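# Move load cell from stand into press ring

## Task

Lift the load cell off its stand and set it foot-first into the press's ring so the foot sits flat on the seat. Open the hand to release it, then pull both hands away until neither hand is above the seat.

## Robot and tools

Robot: two arms, left_arm and right_arm, each ending in a five-finger hand (the left one a mirror of the right). The scene frame has +z up, +x out across the table and left_arm on the +y side; its origin is at table height, midway between the nominal bases. Actual base poses: left_arm at (+0.011, +0.308, 0) m, right_arm at (+0.026, -0.418, 0) m, both turned almost not at all about z. A post stands on the floor behind the arms. Fixed cameras cam_high and cam_low (896x504 each) use the scene frame.

Hand point: a spot 0.05 m in front of the palm and 0.15 m from the wrist flange along the fingers. Its +z runs along straightened fingers, +y out of the palm, +x across the palm (away from the thumb on the right hand, toward it on the left). Straight fingers extend 0.06 to 0.07 m past the point and sit 0.06 m behind it along -y. A bracket on the little-finger side of the wrist can strike things, and the wrist can sit below the hand point when the fingers are level.

Frames: reported hand positions (m), quaternions (wxyz) and velocities are in each arm's own base frame. Pose offsets you send are along the current Hand target's own axes.

A row is 28 numbers, each in [-1, 1]: left arm dx, dy, dz, rx, ry, rz; left hand thumb_turn, thumb_bend, index, middle, ring, little, force_limit, speed; then the same 14 for the right arm and hand. Both arms are always in the row. The six pose numbers are an offset, not a pose: they count from that arm's Hand target as it was when the action or move began; 1.0 equals 0.6 m or 180 degrees, and rx, ry, rz form a single rotation vector. All zeros means no new pose request. The six finger numbers are absolute motor targets: -1 open (thumb_turn -1 beside the palm, +1 across in front of it; fingers -1 straight, +1 curled). force_limit maps -1..+1 to about 0..10 N at the fingertip (0..15 N for the two thumb motors); speed rises from near zero at -1 to full at +0.48 and above. There is no 'no change' value: to keep a hand as is, resend the eight numbers last used for it; before any have been sent, use hand_measured plus hand_force_limit and hand_speed. Closing at speed -0.94 or lower gives a gentle grip. With the thumb in front, the hand can wrap objects about 0.035 to 0.065 m thick.

Tools:
- execute_actions(actions, cameras): actions is a list of actions; each action is a table of 1 to 15 rows, one per 1/30 s step, the last row held to step 15. Every row in an action is measured from the pose at that action's start. An empty list returns images and full state.
- move(target, speed, blend, stop_force, zero, blocking, cameras): drives each hand point in a straight line toward the offset in target, a single 28-number row or a list of up to 15 rows, all measured from the same starting Hand targets. speed is in m/s, 0.002 to 3.6 (default 0.25), one value or one per target. blend, in m, rounds corners in a list. stop_force, in N from 3 to 120 (one value for both arms), ends an arm's path when its wrist sensor feels that much push against its motion; zero (default true) rezeroes first. blocking=false returns after 0.5 s while the move continues (not allowed with stop_force). Moves cap at 10 s and do not avoid obstacles.
- wait(seconds): 0 to 3600, runs the scene without new commands.
- stop(): brakes a running move.
- zoom_image(camera, region): region [x0, y0, x1, y1] in image pixels, at most 504 by 504, from cam_high or cam_low.
- zero_wrist_force(arm): rezeroes that arm's force sensor.
- show_instructions(): shows reference pages.
- finished_scene(scene): ends the scene for good.

Results: Hand target is the last commanded pose (after orientation is clipped to 32 degrees from the measured one); the hand often rests a bit short of it, and new offsets count from it. hand_measured, hand_stopped_by (moving, target, force, stalled, fault) and hand_load_n follow the six-motor order; a lost grip shows as load falling toward 0. Wrist force and torque are in the end effector's axes. A move adds a 'move:' line: done, off_target, moving, held or fault, plus limits such as paced or held.

Avoid: dropping the cell even a few mm, releasing it while it moves, slamming or pressing hard into the press or table, letting anything fall off the table, overloading fingers, and arms touching each other. Contact torque at a joint limit, or about 150 N of outside force, stops that arm for 10 s. Commanding a target past a firm contact can trigger a fault; use slow moves with stop_force for touch-downs. Holding loads or straining toward unreachable poses heats motors (MOTOR HOT at 70 °C, brake stop at 85 °C).

Each tool is called after "Call:" in YAML: its name, and indented under it one key for each argument.

Reference images:

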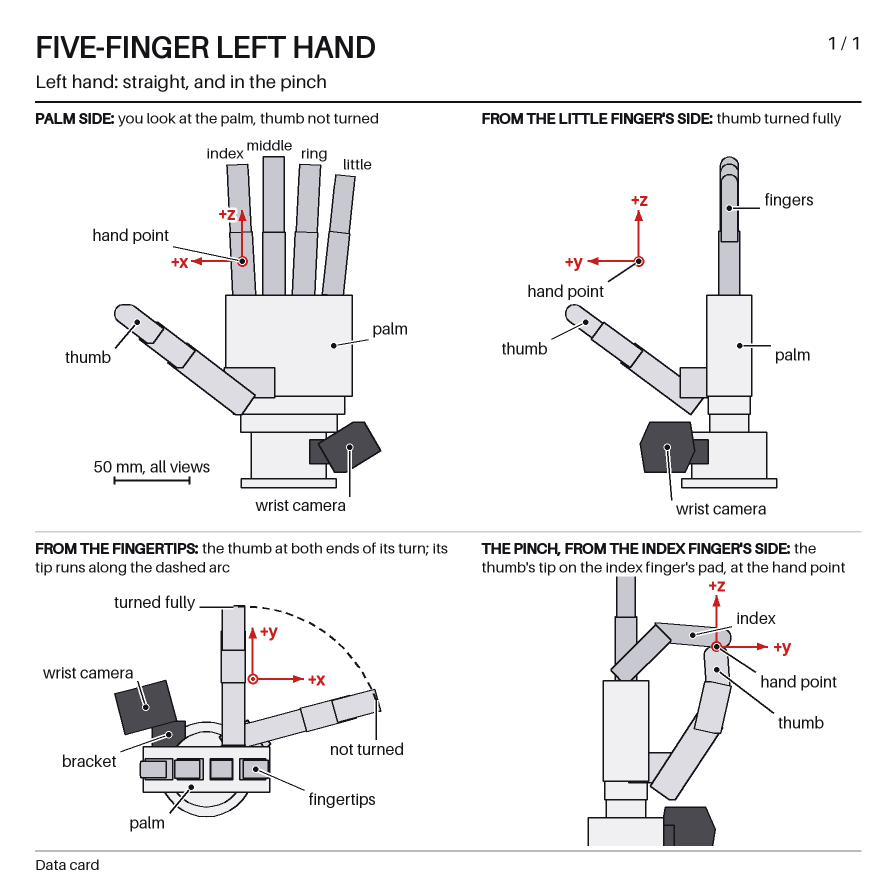

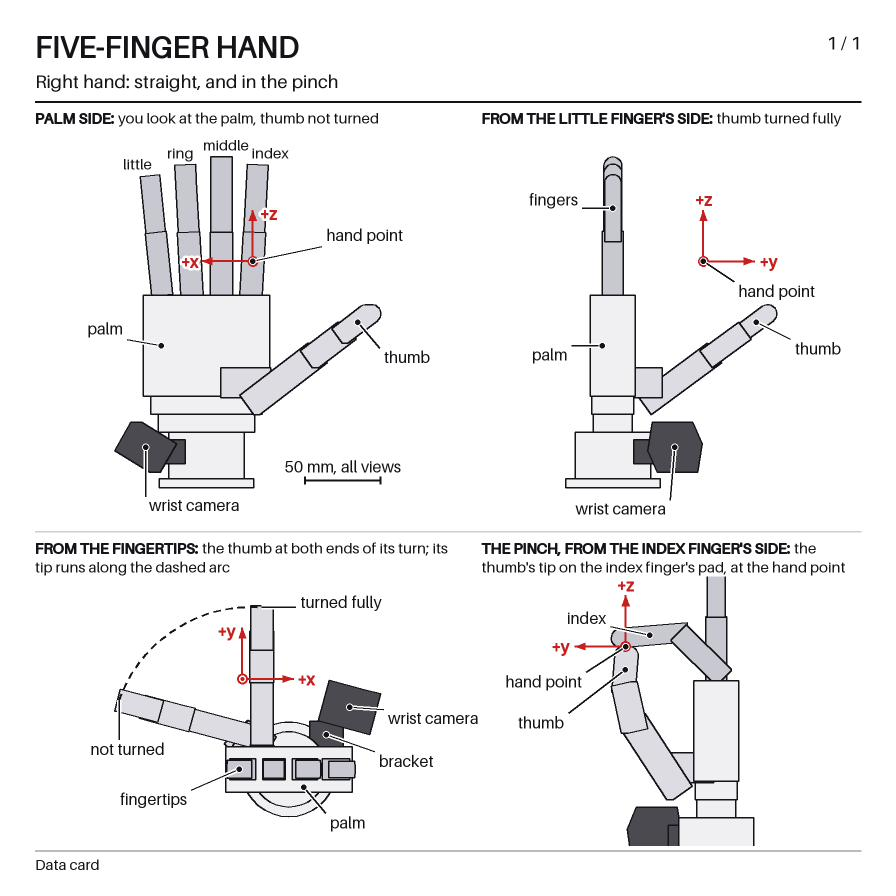

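## Session

Call:
execute_actions:
  actions: []

Scene clock: 0.00 s.
left_arm: end_effector_position=(+0.2824, -0.2309, +0.2834) hand_measured=(-1.000, -1.000, -1.000, -1.000, -1.000, -1.000) hand_load_n=(+0.0, -0.5, +0.0, +0.0, +0.0, +0.0) hand_stopped_by=(target, target, target, target, target, target) hand_force_limit=0.00 hand_speed=-0.80 end_effector_quat_wxyz=(-0.052, +0.922, -0.314, +0.219) | right_arm: end_effector_position=(+0.4150, +0.0411, +0.1370) hand_measured=(-1.000, -1.000, -1.000, -1.000, -1.000, -1.000) hand_load_n=(+0.0, +0.0, +0.0, +0.0, +0.0, +0.0) hand_stopped_by=(target, target, target, target, target, target) hand_force_limit=0.00 hand_speed=-0.80 end_effector_quat_wxyz=(-0.250, -0.319, +0.793, +0.454)
Joint positions: left_arm=[3.036 -1.329 -1.865 2.077 -1.574 2.123] | right_arm=[-0.467 -0.575 1.365 1.861 1.378 -2.918]
Joint velocities: within noise
Joint torques (N m): no reading
Wrist force (N): no reading
Wrist torque (N m): no reading
Wrist force, peak (N): no reading
Hand target: left_arm +0.2824, -0.2309, +0.2834; -0.052, +0.922, -0.314, +0.219 | right_arm +0.4150, +0.0411, +0.1370; -0.250, -0.319, +0.793, +0.454

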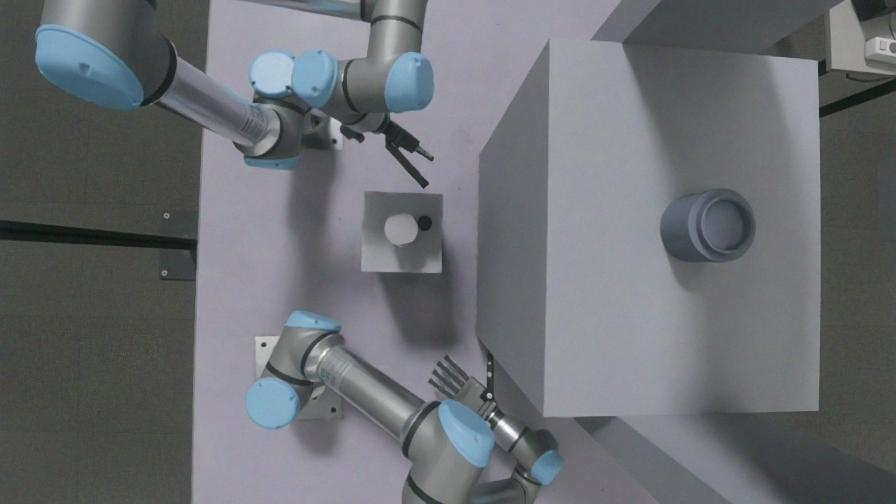

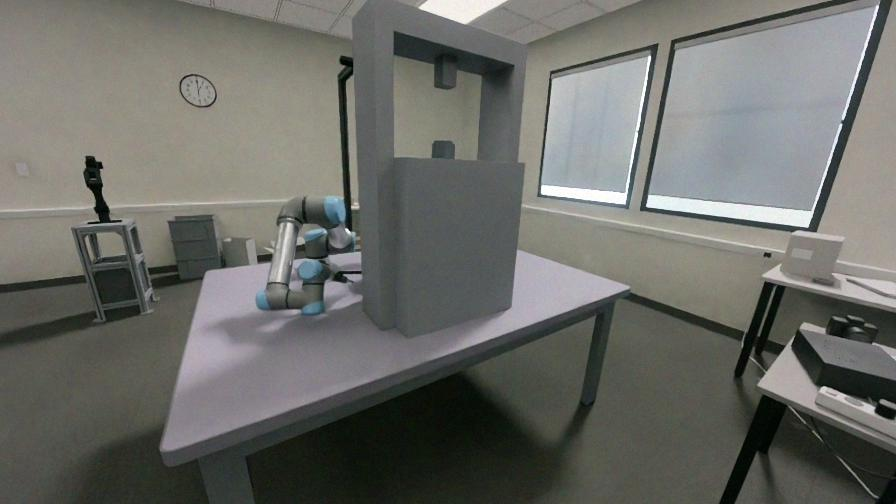

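Call:
zoom_image:
  camera: "cam_high"
  region: [340, 170, 480, 290]

Call:
zoom_image:
  camera: "cam_low"
  region: [330, 0, 550, 200]

Call:
zoom_image:
  camera: "cam_high"
  region: [470, 0, 896, 430]

Scaled by 3.600 from the camera's image (finer frame: 1280x720).

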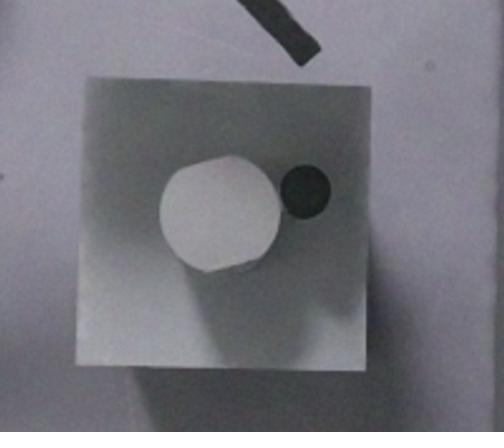

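Scaled by 2.291 from the camera's image (finer frame: 1280x720).

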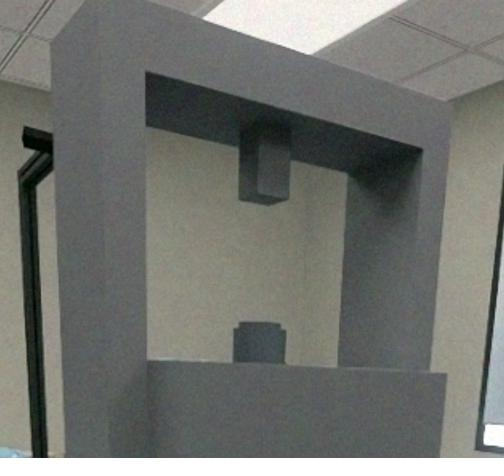

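Scaled by 1.172 from the camera's image (finer frame: 1280x720).

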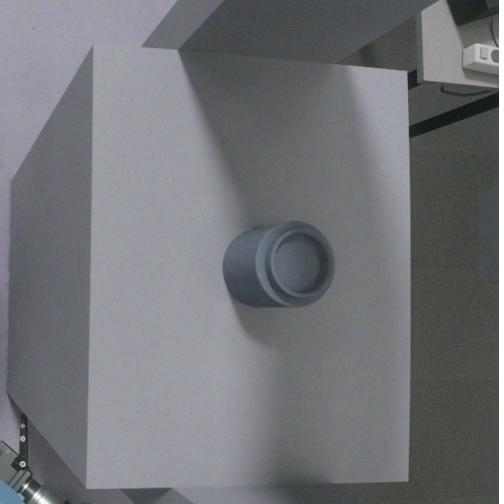

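Call:
zoom_image:
  camera: "cam_high"
  region: [380, 205, 440, 255]

Call:
zoom_image:
  camera: "cam_high"
  region: [650, 175, 770, 275]

Call:
zoom_image:
  camera: "cam_low"
  region: [400, 40, 490, 170]

Call:
zoom_image:
  camera: "cam_low"
  region: [240, 180, 380, 330]

Call:
zoom_image:
  camera: "cam_high"
  region: [200, 0, 500, 504]

Scaled by 8.400 from the camera's image (finer frame: 1280x720).

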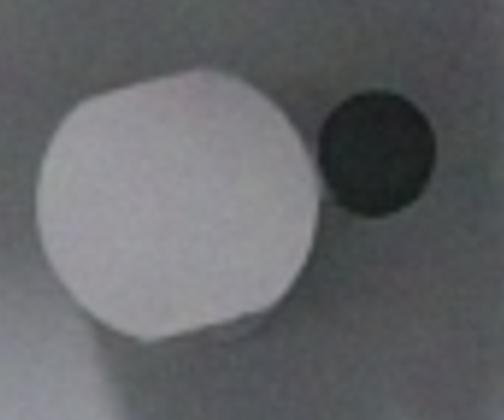

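Scaled by 4.200 from the camera's image (finer frame: 1280x720).

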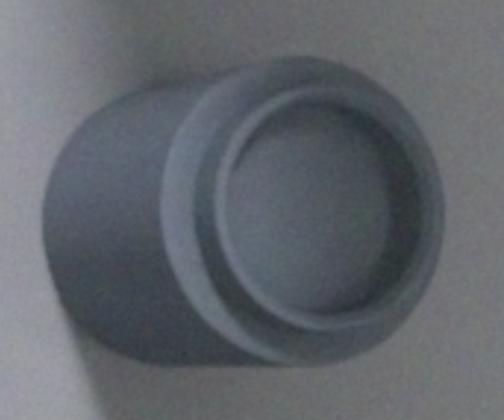

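Scaled by 3.877 from the camera's image (finer frame: 1280x720).

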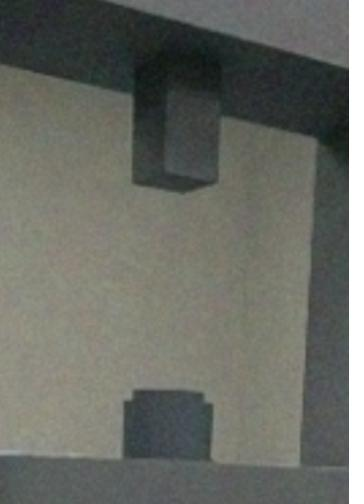

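Scaled by 3.360 from the camera's image (finer frame: 1280x720).

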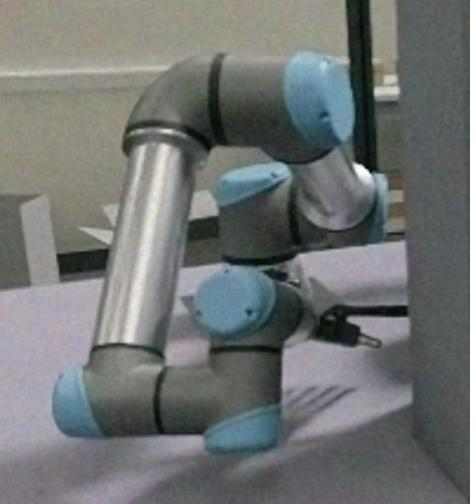

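Scaled by 1.000.

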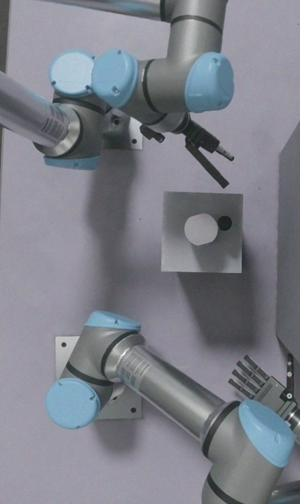

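Call:
zoom_image:
  camera: "cam_high"
  region: [690, 180, 765, 270]

Call:
zoom_image:
  camera: "cam_low"
  region: [420, 130, 470, 170]

Call:
zoom_image:
  camera: "cam_low"
  region: [340, 0, 560, 340]

Scaled by 5.600 from the camera's image (finer frame: 1280x720).

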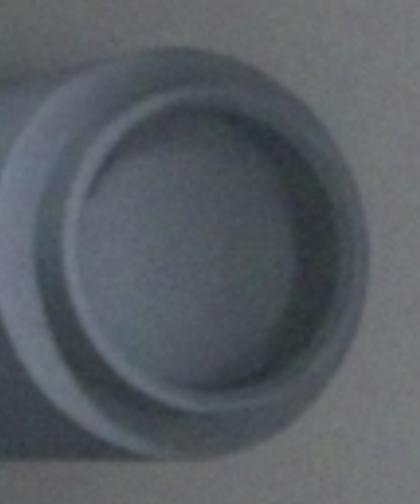

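Scaled by 10.080 from the camera's image (finer frame: 1280x720).

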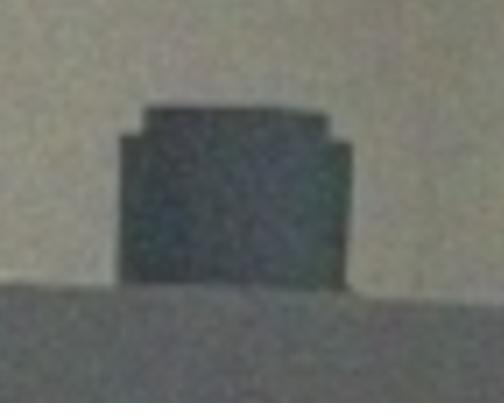

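Scaled by 1.482 from the camera's image (finer frame: 1280x720).

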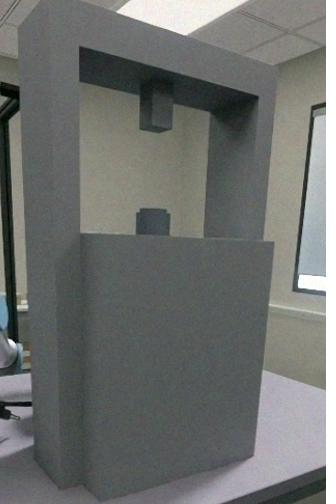

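Call:
move:
  target:
    - [-0.1674,-0.4559,-0.0435,0,0,0,-1,-1,-1,-1,-1,-1,0,-0.8,0.073,0.535,0.027,0,0,0,-1,-1,-1,-1,-1,-1,0,-0.8]
  speed: 0.25
  cameras: ["cam_high"]

Scene clock: 230.70 s.
left_arm: end_effector_position=(+0.3525, +0.0487, +0.3332) hand_measured=(-1.000, -1.000, -1.000, -1.000, -1.000, -1.000) hand_load_n=(+0.0, +0.0, +0.0, +0.0, +0.0, +0.0) hand_stopped_by=(target, target, target, target, target, target) hand_force_limit=0.00 hand_speed=-0.80 end_effector_quat_wxyz=(-0.052, +0.922, -0.314, +0.219) | right_arm: end_effector_position=(+0.2851, +0.1414, +0.4167) hand_measured=(-1.000, -1.000, -1.000, -1.000, -1.000, -1.000) hand_load_n=(+0.0, +0.0, +0.0, +0.0, +0.0, +0.0) hand_stopped_by=(target, target, target, target, target, target) hand_force_limit=0.00 hand_speed=-0.80 end_effector_quat_wxyz=(-0.250, -0.319, +0.793, +0.454)
Joint positions: left_arm=[4.087 -1.467 -1.676 1.813 -1.182 3.126] | right_arm=[-0.395 -1.259 1.713 2.19 1.315 -2.883]
Joint torques (N m): left_arm=[7.97 2.12 21.76 -3.83 3.07 2.7] | right_arm=[8.71 -36.47 -29.1 4.87 -1.72 2.21]
Wrist force (N): left_arm=[0.3 -0.5 0.3] | right_arm=[0.1 -0.4 0.0]
Wrist torque (N m): left_arm=[-0.09 -0.02 -0.07] | right_arm=[-0.07 -0.02 -0.17]
Wrist force, peak (N): left_arm=[-0.5 -1.6 0.2] | right_arm=[-0.2 -1.5 0.0]
Hand target: left_arm +0.3526, +0.0488, +0.3332; -0.052, +0.922, -0.314, +0.219 | right_arm +0.2851, +0.1414, +0.4168; -0.250, -0.319, +0.793, +0.454
Off the commanded pose: left_arm 0.000 m, 0 deg | right_arm 0.000 m, 0 deg.
move: done

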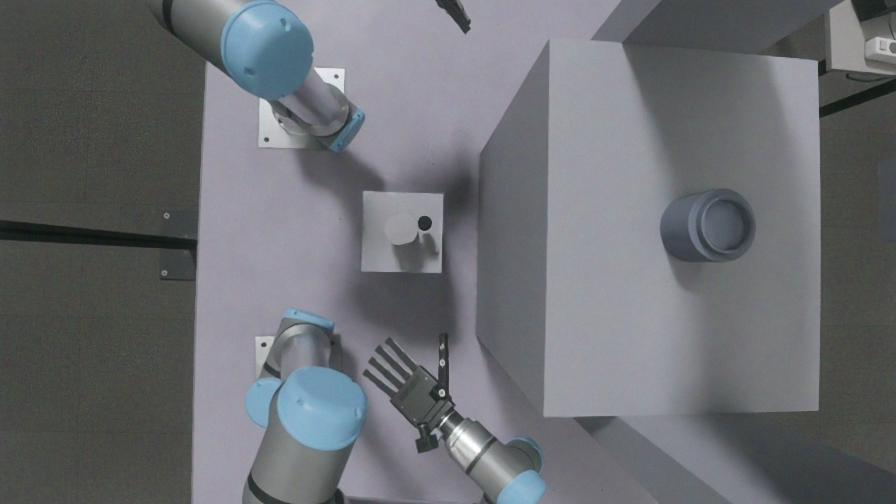

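Call:
zoom_image:
  camera: "cam_high"
  region: [375, 200, 445, 280]

Scaled by 6.300 from the camera's image (finer frame: 1280x720).

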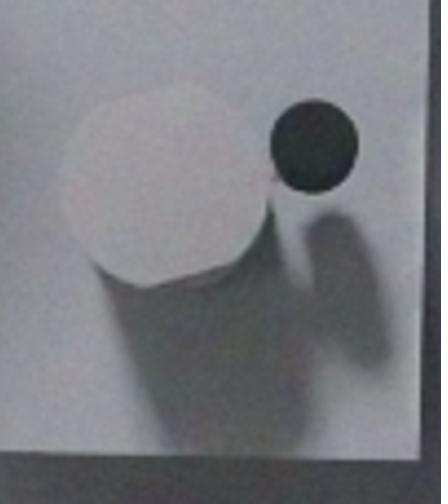

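Call:
move:
  target: [0,0,0,0,0,0,-1,-1,-1,-1,-1,-1,0,-0.8,-0.2523,0.0927,-0.0697,-0.3366,-0.0853,0.488,-1,-1,-1,-1,-1,-1,0,-0.8]
  speed: 0.4

Scene clock: 269.10 s.
left_arm: end_effector_position=(+0.3526, +0.0488, +0.3332) hand_measured=(-1.000, -1.000, -1.000, -1.000, -1.000, -1.000) hand_load_n=(+0.0, +0.0, +0.0, +0.0, +0.0, +0.5) hand_stopped_by=(target, target, target, target, target, target) hand_force_limit=0.00 hand_speed=-0.80 end_effector_quat_wxyz=(-0.052, +0.922, -0.314, +0.219) | right_arm: end_effector_position=(+0.3999, +0.2503, +0.4688) hand_measured=(-1.000, -1.000, -1.000, -1.000, -1.000, -1.000) hand_load_n=(+0.0, +0.0, +0.0, +0.0, +0.0, +0.0) hand_stopped_by=(target, target, target, target, target, target) hand_force_limit=0.00 hand_speed=-0.80 end_effector_quat_wxyz=(+0.500, -0.500, -0.500, -0.500)
Joint positions: left_arm=[4.088 -1.467 -1.676 1.813 -1.182 3.127] | right_arm=[-0.403 -1.648 2.142 2.646 0.403 -1.569]
Joint torques (N m): left_arm=[8.96 1.02 23.57 -3.79 3.22 2.79] | right_arm=[9.17 -5.92 -30.76 -1.61 -1.33 2.19]
Wrist force (N): left_arm=[0.4 -0.4 0.4] | right_arm=[-1.2 1.7 -0.5]
Wrist torque (N m): left_arm=[-0.07 -0.03 -0.07] | right_arm=[0.17 0.15 -0.25]
Wrist force, peak (N): left_arm=[0.3 -0.5 0.5] | right_arm=[-1.2 2.1 -0.5]
Hand target: left_arm +0.3526, +0.0488, +0.3332; -0.052, +0.922, -0.314, +0.219 | right_arm +0.3999, +0.2503, +0.4688; +0.500, -0.500, -0.500, -0.500
Off the commanded pose: left_arm 0.000 m, 0 deg | right_arm 0.000 m, 0 deg.
move: done

Call:
move:
  target:
    - [0,0,0,0,0,0,-1,-1,-1,-1,-1,-1,0,-0.8,0.2187,0,0,0,0,0,1,-1,-1,-1,-1,-1,0,0.2]
    - [0,0,0,0,0,0,-1,-1,-1,-1,-1,-1,0,-0.8,0.2187,-0.0222,0.2543,-0.2222,0,0,1,-1,-1,-1,-1,-1,0,0.2]
    - [0,0,0,0,0,0,-1,-1,-1,-1,-1,-1,0,-0.8,0.2187,-0.2355,0.0865,-0.4372,0,0,1,-1,-1,-1,-1,-1,0,0.2]
  speed: 0.3
  blend: 0.03
  cameras: ["cam_high","cam_low"]

Scene clock: 291.83 s.
left_arm: end_effector_position=(+0.3526, +0.0488, +0.3332) hand_measured=(-1.000, -1.000, -1.000, -1.000, -1.000, -1.000) hand_load_n=(+0.0, +0.0, +0.0, +0.0, +0.0, +0.0) hand_stopped_by=(target, target, target, target, target, target) hand_force_limit=0.00 hand_speed=-0.80 end_effector_quat_wxyz=(-0.052, +0.922, -0.314, +0.219) | right_arm: end_effector_position=(+0.2587, +0.3023, +0.6001) hand_measured=(+1.000, -1.000, -1.000, -1.000, -1.000, -1.000) hand_load_n=(+0.0, -0.5, +0.0, +0.0, +0.0, +0.0) hand_stopped_by=(target, target, target, target, target, target) hand_force_limit=0.00 hand_speed=0.20 end_effector_quat_wxyz=(-0.070, +0.704, +0.070, +0.703)
Joint positions: left_arm=[4.088 -1.467 -1.676 1.813 -1.182 3.127] | right_arm=[1.125 -1.827 1.935 3.035 -2.498 -1.57]
Joint torques (N m): left_arm=[9.42 1.41 23.14 -3.85 3.2 2.77] | right_arm=[9.37 -2.76 -35.01 -3.04 -1.29 -1.86]
Wrist force (N): left_arm=[0.4 -0.2 0.2] | right_arm=[-1.3 2.1 -0.8]
Wrist torque (N m): left_arm=[-0.04 -0.04 -0.07] | right_arm=[0.25 0.14 -0.08]
Wrist force, peak (N): left_arm=[0.1 -0.8 0.5] | right_arm=[-2.6 1.8 -0.6]
Hand target: left_arm +0.3526, +0.0488, +0.3332; -0.052, +0.922, -0.314, +0.219 | right_arm +0.2587, +0.3023, +0.6001; -0.069, +0.704, +0.070, +0.703
Off the commanded pose: left_arm 0.000 m, 0 deg | right_arm 0.000 m, 0 deg.
move: done

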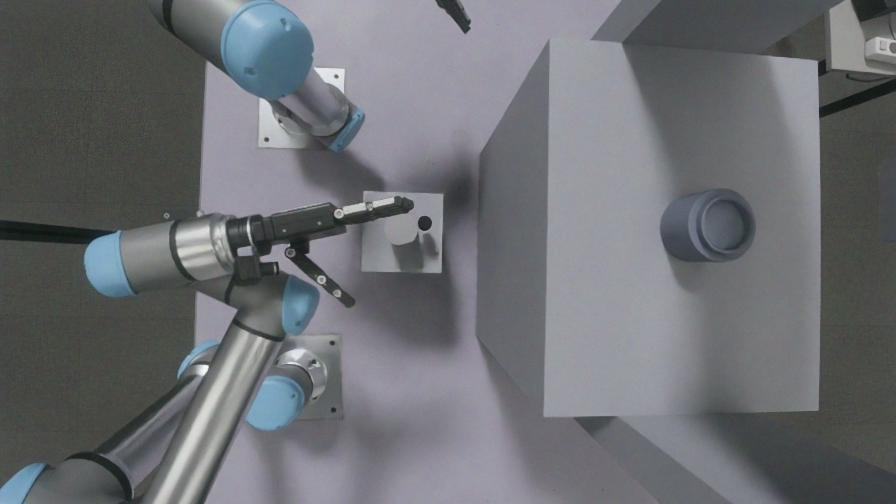

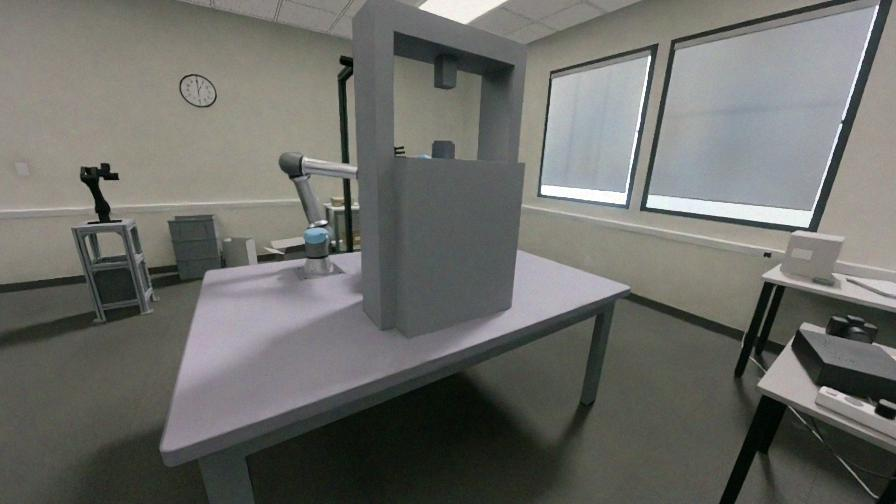

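Call:
zoom_image:
  camera: "cam_high"
  region: [240, 190, 500, 450]

Call:
zoom_image:
  camera: "cam_high"
  region: [360, 180, 460, 290]

Scaled by 1.938 from the camera's image (finer frame: 1280x720).

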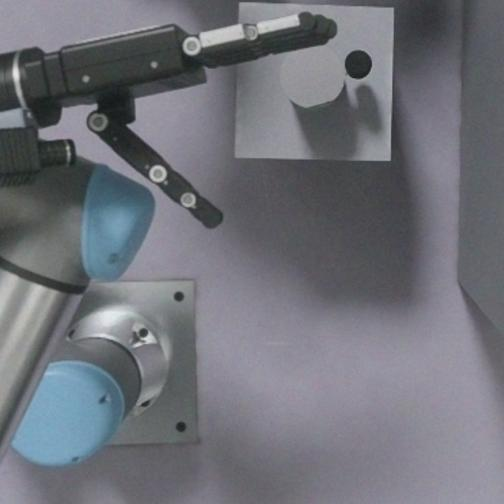

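Scaled by 4.582 from the camera's image (finer frame: 1280x720).

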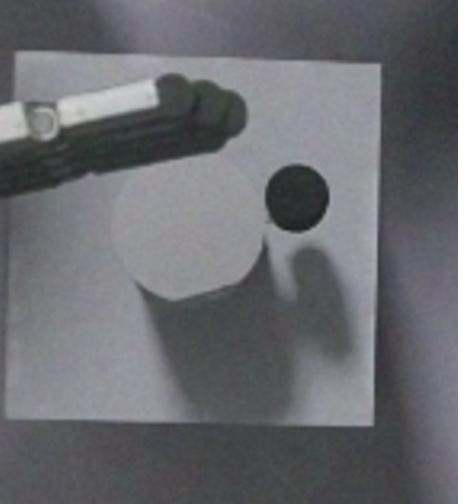

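Call:
move:
  target: [0,0,0,0,0,0,-1,-1,-1,-1,-1,-1,0,-0.8,-0.25,0,0,0,0,0,1,-1,-1,-1,-1,-1,0,0.2]
  speed: 0.2
  cameras: ["cam_high"]

Call:
zoom_image:
  camera: "cam_high"
  region: [340, 170, 480, 360]

Scene clock: 330.23 s.
left_arm: end_effector_position=(+0.3526, +0.0488, +0.3332) hand_measured=(-1.000, -1.000, -1.000, -1.000, -1.000, -1.000) hand_load_n=(+0.0, +0.0, +0.0, +0.0, +0.0, +0.0) hand_stopped_by=(target, target, target, target, target, target) hand_force_limit=0.00 hand_speed=-0.80 end_effector_quat_wxyz=(-0.052, +0.922, -0.314, +0.219) | right_arm: end_effector_position=(+0.2586, +0.3022, +0.4501) hand_measured=(+1.000, -1.000, -1.000, -1.000, -1.000, -1.000) hand_load_n=(+0.0, +0.0, +0.0, +0.0, +0.0, +0.0) hand_stopped_by=(target, target, target, target, target, target) hand_force_limit=0.00 hand_speed=0.20 end_effector_quat_wxyz=(-0.069, +0.704, +0.070, +0.703)
Joint positions: left_arm=[4.088 -1.467 -1.676 1.813 -1.182 3.127] | right_arm=[1.125 -1.697 2.24 2.6 -2.499 -1.57]
Joint torques (N m): left_arm=[8.46 0.88 24.3 -3.81 3.01 2.87] | right_arm=[9.11 -5.43 -5.18 -3.19 -1.48 -1.9]
Wrist force (N): left_arm=[0.1 -0.1 0.3] | right_arm=[-1.2 1.8 -0.6]
Wrist torque (N m): left_arm=[-0.02 0.00 -0.09] | right_arm=[0.19 0.14 -0.09]
Wrist force, peak (N): left_arm=[0.2 -0.7 0.6] | right_arm=[-2.1 2.0 -0.6]
Hand target: left_arm +0.3526, +0.0488, +0.3332; -0.052, +0.922, -0.314, +0.219 | right_arm +0.2586, +0.3022, +0.4501; -0.069, +0.704, +0.070, +0.703
Off the commanded pose: left_arm 0.000 m, 0 deg | right_arm 0.000 m, 0 deg.
move: done

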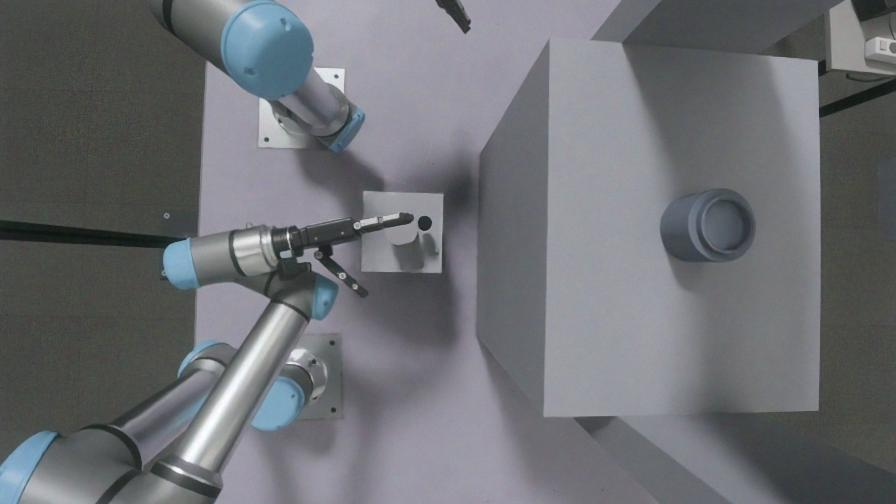

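Scaled by 2.653 from the camera's image (finer frame: 1280x720).

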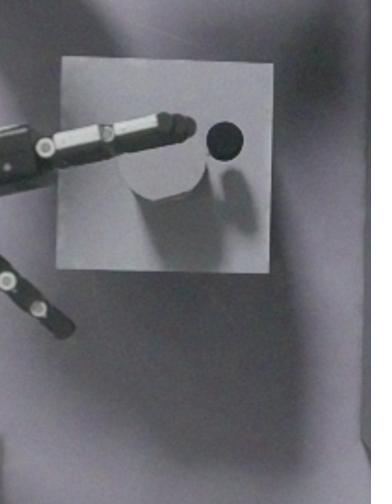

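Call:
move:
  target: [0,0,0,0,0,0,-1,-1,-1,-1,-1,-1,0,-0.8,-0.0667,0,0,0,0,0,1,-1,-1,-1,-1,-1,0,0.2]
  speed: 0.1
  cameras: ["cam_high"]

Call:
zoom_image:
  camera: "cam_high"
  region: [350, 180, 460, 290]

Scene clock: 334.07 s.
left_arm: end_effector_position=(+0.3526, +0.0488, +0.3332) hand_measured=(-1.000, -1.000, -1.000, -1.000, -1.000, -1.000) hand_load_n=(+0.0, +0.0, +0.0, +0.0, +0.0, +0.0) hand_stopped_by=(target, target, target, target, target, target) hand_force_limit=0.00 hand_speed=-0.80 end_effector_quat_wxyz=(-0.052, +0.922, -0.314, +0.219) | right_arm: end_effector_position=(+0.2586, +0.3022, +0.4101) hand_measured=(+1.000, -1.000, -1.000, -1.000, -1.000, -1.000) hand_load_n=(+0.5, +0.0, +0.0, +0.0, +0.0, +0.0) hand_stopped_by=(target, target, target, target, target, target) hand_force_limit=0.00 hand_speed=0.20 end_effector_quat_wxyz=(-0.069, +0.704, +0.070, +0.703)
Joint positions: left_arm=[4.088 -1.467 -1.676 1.813 -1.182 3.127] | right_arm=[1.125 -1.627 2.303 2.467 -2.499 -1.57]
Joint torques (N m): left_arm=[8.54 2.05 23.22 -3.67 3.04 2.71] | right_arm=[8.76 -7.36 -3.49 -2.85 -1.43 -1.71]
Wrist force (N): left_arm=[0.1 -0.1 0.1] | right_arm=[-1.4 1.9 -0.6]
Wrist torque (N m): left_arm=[-0.02 0.01 -0.09] | right_arm=[0.21 0.16 -0.10]
Wrist force, peak (N): left_arm=[0.3 -0.7 0.4] | right_arm=[-1.9 1.9 -0.6]
Hand target: left_arm +0.3526, +0.0488, +0.3332; -0.052, +0.922, -0.314, +0.219 | right_arm +0.2585, +0.3022, +0.4101; -0.069, +0.704, +0.070, +0.703
Off the commanded pose: left_arm 0.000 m, 0 deg | right_arm 0.000 m, 0 deg.
move: done

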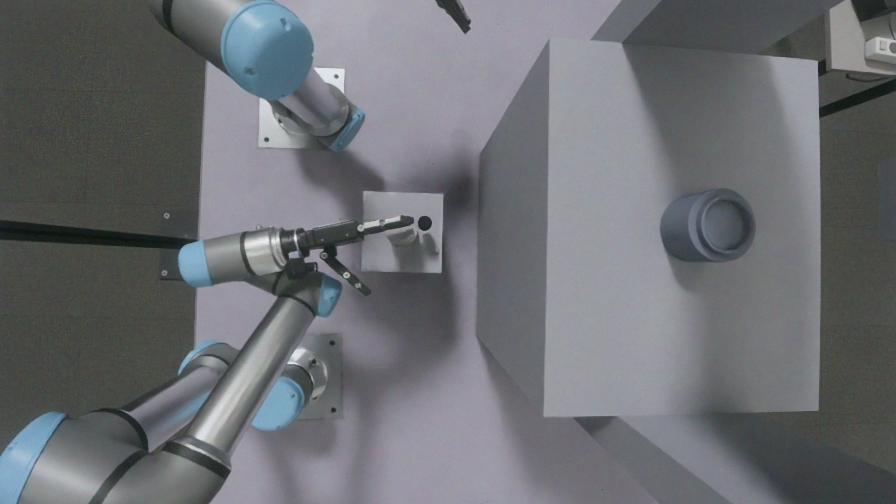

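Scaled by 4.582 from the camera's image (finer frame: 1280x720).

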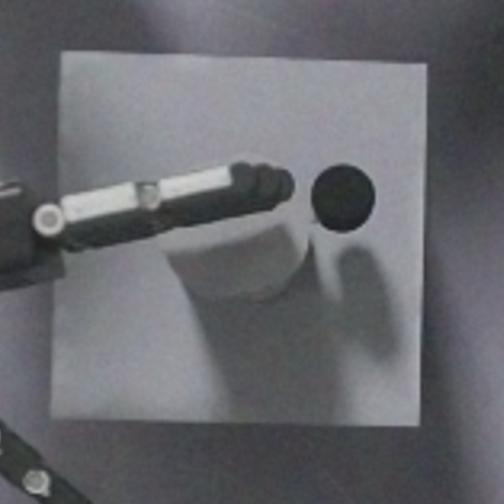

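Call:
move:
  target:
    - [0,0,0,0,0,0,-1,-1,-1,-1,-1,-1,0,-0.8,0.0417,0,0,0,0,0,1,-1,-1,-1,-1,-1,0,0.2]
    - [0,0,0,0,0,0,-1,-1,-1,-1,-1,-1,0,-0.8,0.0417,-0.0697,0.0818,0,0,0,1,-1,-1,-1,-1,-1,0,0.2]
  speed: 0.1
  blend: 0.01
  cameras: ["cam_high"]

Call:
zoom_image:
  camera: "cam_high"
  region: [330, 180, 460, 290]

Scene clock: 393.70 s.
left_arm: end_effector_position=(+0.3526, +0.0488, +0.3332) hand_measured=(-1.000, -1.000, -1.000, -1.000, -1.000, -1.000) hand_load_n=(+0.0, +0.0, +0.0, +0.5, +0.0, +0.0) hand_stopped_by=(target, target, target, target, target, target) hand_force_limit=0.00 hand_speed=-0.80 end_effector_quat_wxyz=(-0.052, +0.922, -0.314, +0.219) | right_arm: end_effector_position=(+0.2984, +0.3527, +0.4350) hand_measured=(+1.000, -1.000, -1.000, -1.000, -1.000, -1.000) hand_load_n=(+0.0, +0.0, +0.0, +0.0, +0.0, +0.0) hand_stopped_by=(target, target, target, target, target, target) hand_force_limit=0.00 hand_speed=0.20 end_effector_quat_wxyz=(-0.069, +0.704, +0.070, +0.703)
Joint positions: left_arm=[4.088 -1.467 -1.676 1.813 -1.182 3.127] | right_arm=[1.084 -1.534 2.132 2.545 -2.457 -1.57]
Joint torques (N m): left_arm=[9.17 0.62 23.92 -3.7 3.13 2.78] | right_arm=[-8.93 -11.31 -30.79 1.32 1.42 -1.72]
Wrist force (N): left_arm=[0.1 -0.2 0.4] | right_arm=[-1.6 2.1 -0.6]
Wrist torque (N m): left_arm=[-0.05 0.01 -0.09] | right_arm=[0.25 0.19 -0.23]
Wrist force, peak (N): left_arm=[0.1 -0.7 0.4] | right_arm=[-2.2 1.9 -0.7]
Hand target: left_arm +0.3526, +0.0488, +0.3332; -0.052, +0.922, -0.314, +0.219 | right_arm +0.2985, +0.3528, +0.4350; -0.069, +0.704, +0.070, +0.703
Off the commanded pose: left_arm 0.000 m, 0 deg | right_arm 0.000 m, 0 deg.
move: done

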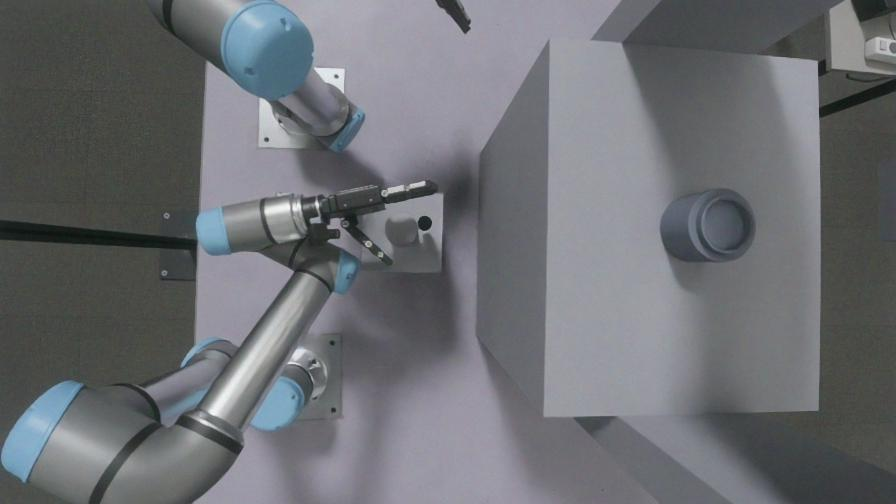

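Scaled by 3.877 from the camera's image (finer frame: 1280x720).

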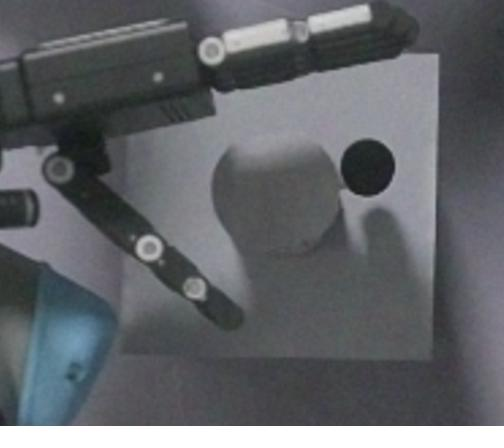

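Call:
move:
  target: [0,0,0,0,0,0,-1,-1,-1,-1,-1,-1,0,-0.8,-0.125,0,0,0,0,0,1,-1,-1,-1,-1,-1,0,0.2]
  speed: 0.03
  stop_force: 8
  cameras: ["cam_high"]

Call:
zoom_image:
  camera: "cam_high"
  region: [330, 180, 460, 290]

Scene clock: 408.07 s.
left_arm: end_effector_position=(+0.3526, +0.0488, +0.3332) hand_measured=(-1.000, -1.000, -1.000, -1.000, -1.000, -1.000) hand_load_n=(+0.0, +0.0, +0.0, +0.0, +0.0, +0.0) hand_stopped_by=(target, target, target, target, target, target) hand_force_limit=0.00 hand_speed=-0.80 end_effector_quat_wxyz=(-0.052, +0.922, -0.314, +0.219) | right_arm: end_effector_position=(+0.2982, +0.3531, +0.3953) hand_measured=(+1.000, -1.000, -1.000, -1.000, -1.000, -1.000) hand_load_n=(+0.0, +0.0, +0.0, +0.5, +0.0, +0.0) hand_stopped_by=(target, target, target, target, target, target) hand_force_limit=0.00 hand_speed=0.20 end_effector_quat_wxyz=(-0.069, +0.704, +0.070, +0.703)
Joint positions: left_arm=[4.088 -1.467 -1.676 1.813 -1.182 3.127] | right_arm=[1.084 -1.466 2.185 2.426 -2.457 -1.57]
Joint torques (N m): left_arm=[8.73 2.07 23.79 -3.48 3.17 2.59] | right_arm=[-0.21 -20.05 -15.9 -1.46 -0.01 0.27]
Wrist force (N): left_arm=[0.2 -0.3 0.1] | right_arm=[-1.3 1.7 -0.7]
Wrist torque (N m): left_arm=[-0.05 -0.01 -0.07] | right_arm=[0.18 0.14 -0.22]
Wrist force, peak (N): left_arm=[0.5 -0.7 0.3] | right_arm=[-1.8 1.7 -1.2]
Hand target: left_arm +0.3526, +0.0488, +0.3332; -0.052, +0.922, -0.314, +0.219 | right_arm +0.2982, +0.3531, +0.3953; -0.069, +0.704, +0.070, +0.703 (not the last commanded pose)
Off the commanded pose: left_arm 0.000 m, 0 deg | right_arm 0.035 m, 0 deg.
FORCE FAULT: contact force on the right arm reached its limit, and that arm stopped. The contact can be on any part of that arm, not only on its tool. That arm's remaining commands of this call were not run. That arm is still stopped at the end of this call. That arm stays stopped for about 10 more seconds. Until then a move that you send moves the other arm only, and its call returns only when the move has ended. Once the stop has ended, the next robot result says so. If the stop ends while you think or write, that arm runs what you send next, counted from a new Hand target: where the arm stands when the stop ends. While its stop runs, that arm, its gripper or tool too, takes no new command. Until it ends, the stop uses up actions while you think or wait. An arm that is not stopped still takes commands.
move: fault (right_arm)

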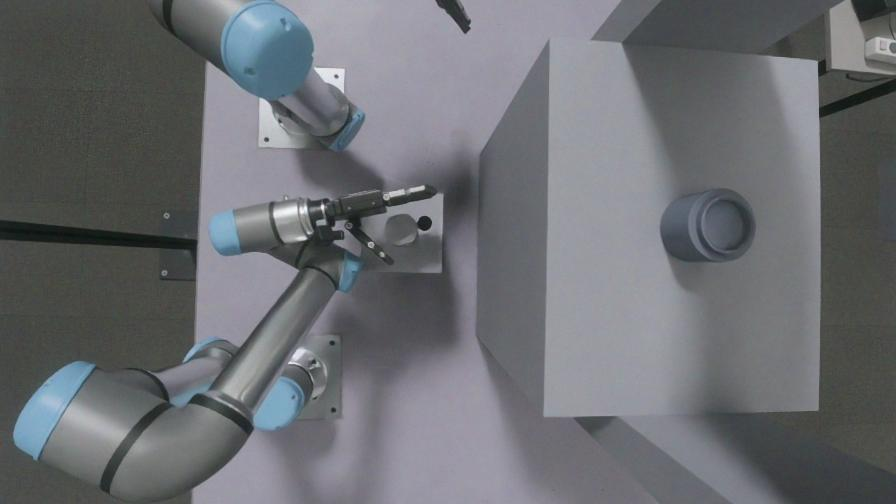

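Scaled by 3.877 from the camera's image (finer frame: 1280x720).

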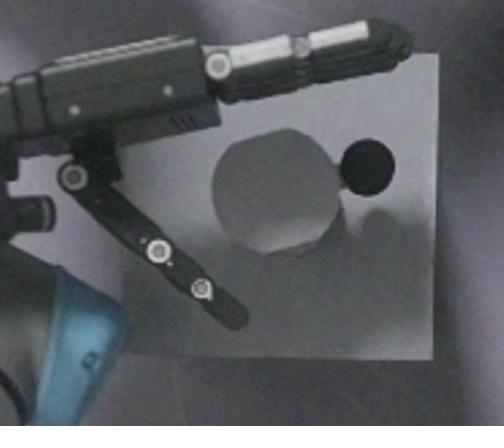

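Call:
move:
  target:
    - [0,0,0,0,0,0,-1,-1,-1,-1,-1,-1,0,-0.8,0.06,0,0,0,0,0,1,-1,-1,-1,-1,-1,0,0.2]
    - [0,0,0,0,0,0,-1,-1,-1,-1,-1,-1,0,-0.8,0.1,0,0,0,-0.1111,0,1,-1,-1,-1,-1,-1,0,0.2]
  speed: 0.1
  blend: 0.01
  cameras: ["cam_high"]

Call:
zoom_image:
  camera: "cam_high"
  region: [330, 180, 460, 290]

Scene clock: 454.13 s.
left_arm: end_effector_position=(+0.3526, +0.0488, +0.3332) hand_measured=(-1.000, -1.000, -1.000, -1.000, -1.000, -1.000) hand_load_n=(+0.0, +0.0, +0.0, +0.0, +0.0, +0.0) hand_stopped_by=(target, target, target, target, target, target) hand_force_limit=0.00 hand_speed=-0.80 end_effector_quat_wxyz=(-0.052, +0.922, -0.314, +0.219) | right_arm: end_effector_position=(+0.2983, +0.3532, +0.4553) hand_measured=(+1.000, -1.000, -1.000, -1.000, -1.000, -1.000) hand_load_n=(+0.5, +0.5, +0.0, +0.0, +0.0, +0.0) hand_stopped_by=(target, target, target, target, target, target) hand_force_limit=0.00 hand_speed=0.20 end_effector_quat_wxyz=(-0.056, +0.816, +0.081, +0.570)
Joint positions: left_arm=[4.088 -1.467 -1.676 1.813 -1.182 3.127] | right_arm=[1.028 -1.755 2.007 3.387 -2.337 -1.213]
Joint torques (N m): left_arm=[8.62 3.08 22.88 -3.38 2.96 2.62] | right_arm=[-8.77 -20.76 -34.77 0.04 0.84 2.16]
Wrist force (N): left_arm=[0.2 -0.1 0.3] | right_arm=[-0.9 2.2 -0.4]
Wrist torque (N m): left_arm=[-0.04 -0.01 -0.08] | right_arm=[0.25 0.09 -0.20]
Wrist force, peak (N): left_arm=[0.4 -0.7 0.4] | right_arm=[-1.9 1.7 -0.7]
Hand target: left_arm +0.3526, +0.0488, +0.3332; -0.052, +0.922, -0.314, +0.219 | right_arm +0.2983, +0.3532, +0.4553; -0.056, +0.816, +0.081, +0.570
Off the commanded pose: left_arm 0.000 m, 0 deg | right_arm 0.000 m, 0 deg.
FORCE FAULT, CONTINUED: the right arm's stop, for the force fault that an earlier result reported, is over. The rest of the stop counts as 19 of the actions that you can send in this scene. The stop ended before this call began, so that arm ran this call's commands, counted from a new Hand target: where the arm stood when the stop ended. During its stop the right arm's controller moved it back a little.
move: done

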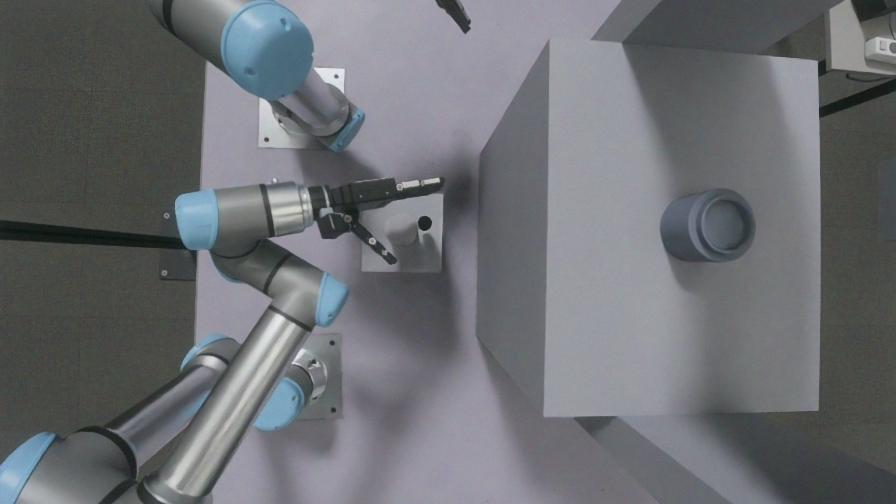

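Scaled by 3.877 from the camera's image (finer frame: 1280x720).

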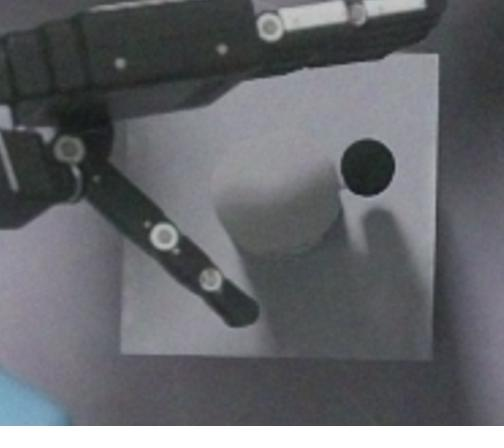

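Call:
move:
  target: [0,0,0,0,0,0,-1,-1,-1,-1,-1,-1,0,-0.8,-0.1018,0,0.0371,0,0,0,1,-1,-1,-1,-1,-1,0,0.2]
  speed: 0.06
  stop_force: 15
  cameras: ["cam_high"]

Call:
zoom_image:
  camera: "cam_high"
  region: [330, 180, 460, 290]

Scene clock: 462.50 s.
left_arm: end_effector_position=(+0.3526, +0.0488, +0.3332) hand_measured=(-1.000, -1.000, -1.000, -1.000, -1.000, -1.000) hand_load_n=(+0.0, +0.0, +0.0, +0.0, -0.5, +0.0) hand_stopped_by=(target, target, target, target, target, target) hand_force_limit=0.00 hand_speed=-0.80 end_effector_quat_wxyz=(-0.052, +0.922, -0.314, +0.219) | right_arm: end_effector_position=(+0.2983, +0.3531, +0.3903) hand_measured=(+1.000, -1.000, -1.000, -1.000, -1.000, -1.000) hand_load_n=(+0.0, +0.0, +0.0, +0.0, +0.0, +0.0) hand_stopped_by=(target, target, target, target, target, target) hand_force_limit=0.00 hand_speed=0.20 end_effector_quat_wxyz=(-0.056, +0.816, +0.081, +0.570)
Joint positions: left_arm=[4.088 -1.467 -1.676 1.813 -1.182 3.127] | right_arm=[1.028 -1.696 2.135 3.2 -2.337 -1.212]
Joint torques (N m): left_arm=[8.8 1.19 23.59 -3.57 2.78 2.67] | right_arm=[7.14 -7.68 -7.99 -4.43 -2.07 -1.78]
Wrist force (N): left_arm=[0.4 -0.3 0.3] | right_arm=[-1.0 2.3 -0.1]
Wrist torque (N m): left_arm=[-0.05 -0.04 -0.06] | right_arm=[0.25 0.07 -0.16]
Wrist force, peak (N): left_arm=[0.1 -0.7 0.5] | right_arm=[-1.3 2.4 -0.4]
Hand target: left_arm +0.3526, +0.0488, +0.3332; -0.052, +0.922, -0.314, +0.219 | right_arm +0.2982, +0.3531, +0.3903; -0.056, +0.816, +0.081, +0.570
Off the commanded pose: left_arm 0.000 m, 0 deg | right_arm 0.000 m, 0 deg.
move: done

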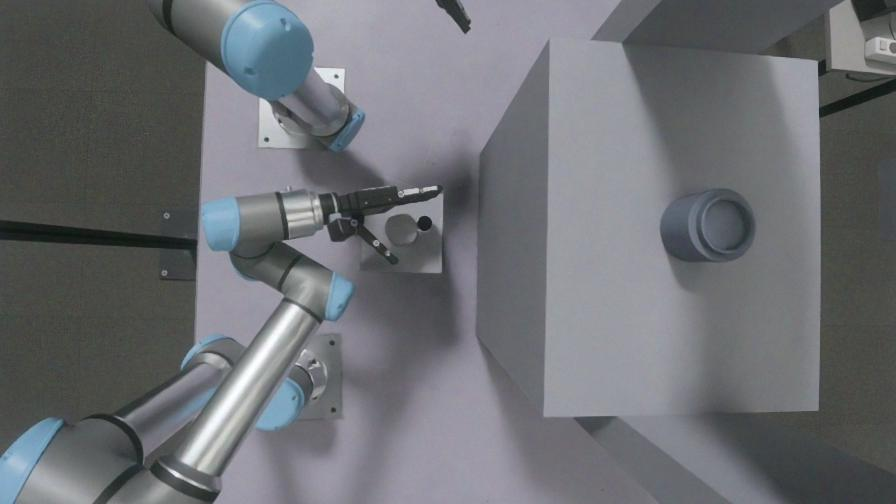

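Scaled by 3.877 from the camera's image (finer frame: 1280x720).

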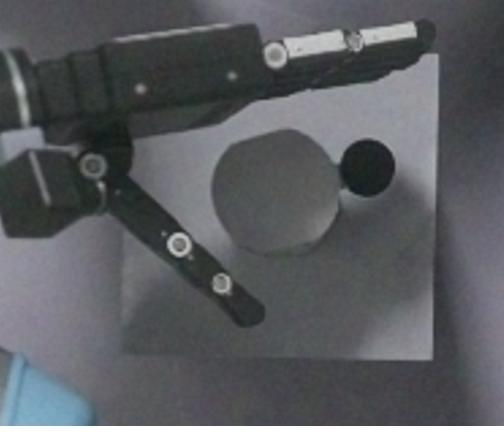

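Call:
move:
  target: [0,0,0,0,0,0,-1,-1,-1,-1,-1,-1,0,-0.8,-0.0705,0,0.0257,0,0,0,1,-1,-1,-1,-1,-1,0,0.2]
  speed: 0.025
  stop_force: 8
  cameras: ["cam_high"]

Call:
zoom_image:
  camera: "cam_high"
  region: [330, 180, 460, 290]

Scene clock: 470.70 s.
left_arm: end_effector_position=(+0.3526, +0.0488, +0.3332) hand_measured=(-1.000, -1.000, -1.000, -1.000, -1.000, -1.000) hand_load_n=(+0.0, -0.5, +0.0, +0.0, +0.0, +0.5) hand_stopped_by=(target, target, target, target, target, target) hand_force_limit=0.00 hand_speed=-0.80 end_effector_quat_wxyz=(-0.052, +0.922, -0.314, +0.219) | right_arm: end_effector_position=(+0.2982, +0.3530, +0.3453) hand_measured=(+1.000, -1.000, -1.000, -1.000, -1.000, -1.000) hand_load_n=(+0.0, +0.0, +0.0, +0.0, +0.0, +0.0) hand_stopped_by=(target, target, target, target, target, target) hand_force_limit=0.00 hand_speed=0.20 end_effector_quat_wxyz=(-0.056, +0.816, +0.081, +0.570)
Joint positions: left_arm=[4.088 -1.467 -1.676 1.813 -1.182 3.127] | right_arm=[1.028 -1.634 2.211 3.061 -2.337 -1.212]
Joint torques (N m): left_arm=[7.72 2.04 23.42 -3.46 2.98 2.72] | right_arm=[5.32 -8.89 -6.13 -4.35 -1.83 -1.73]
Wrist force (N): left_arm=[0.1 -0.3 0.2] | right_arm=[-0.8 2.2 -0.4]
Wrist torque (N m): left_arm=[-0.06 0.00 -0.08] | right_arm=[0.23 0.06 -0.18]
Wrist force, peak (N): left_arm=[0.4 -0.5 0.5] | right_arm=[-1.1 2.5 0.0]
Hand target: left_arm +0.3526, +0.0488, +0.3332; -0.052, +0.922, -0.314, +0.219 | right_arm +0.2982, +0.3530, +0.3453; -0.056, +0.816, +0.081, +0.570
Off the commanded pose: left_arm 0.000 m, 0 deg | right_arm 0.000 m, 0 deg.
move: done

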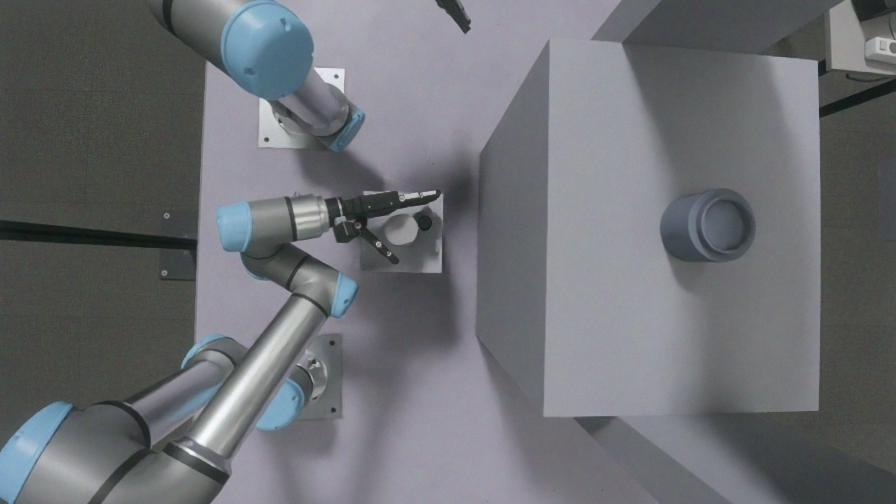

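Scaled by 3.877 from the camera's image (finer frame: 1280x720).

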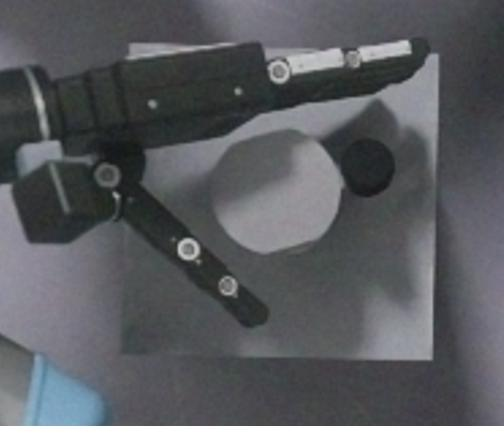

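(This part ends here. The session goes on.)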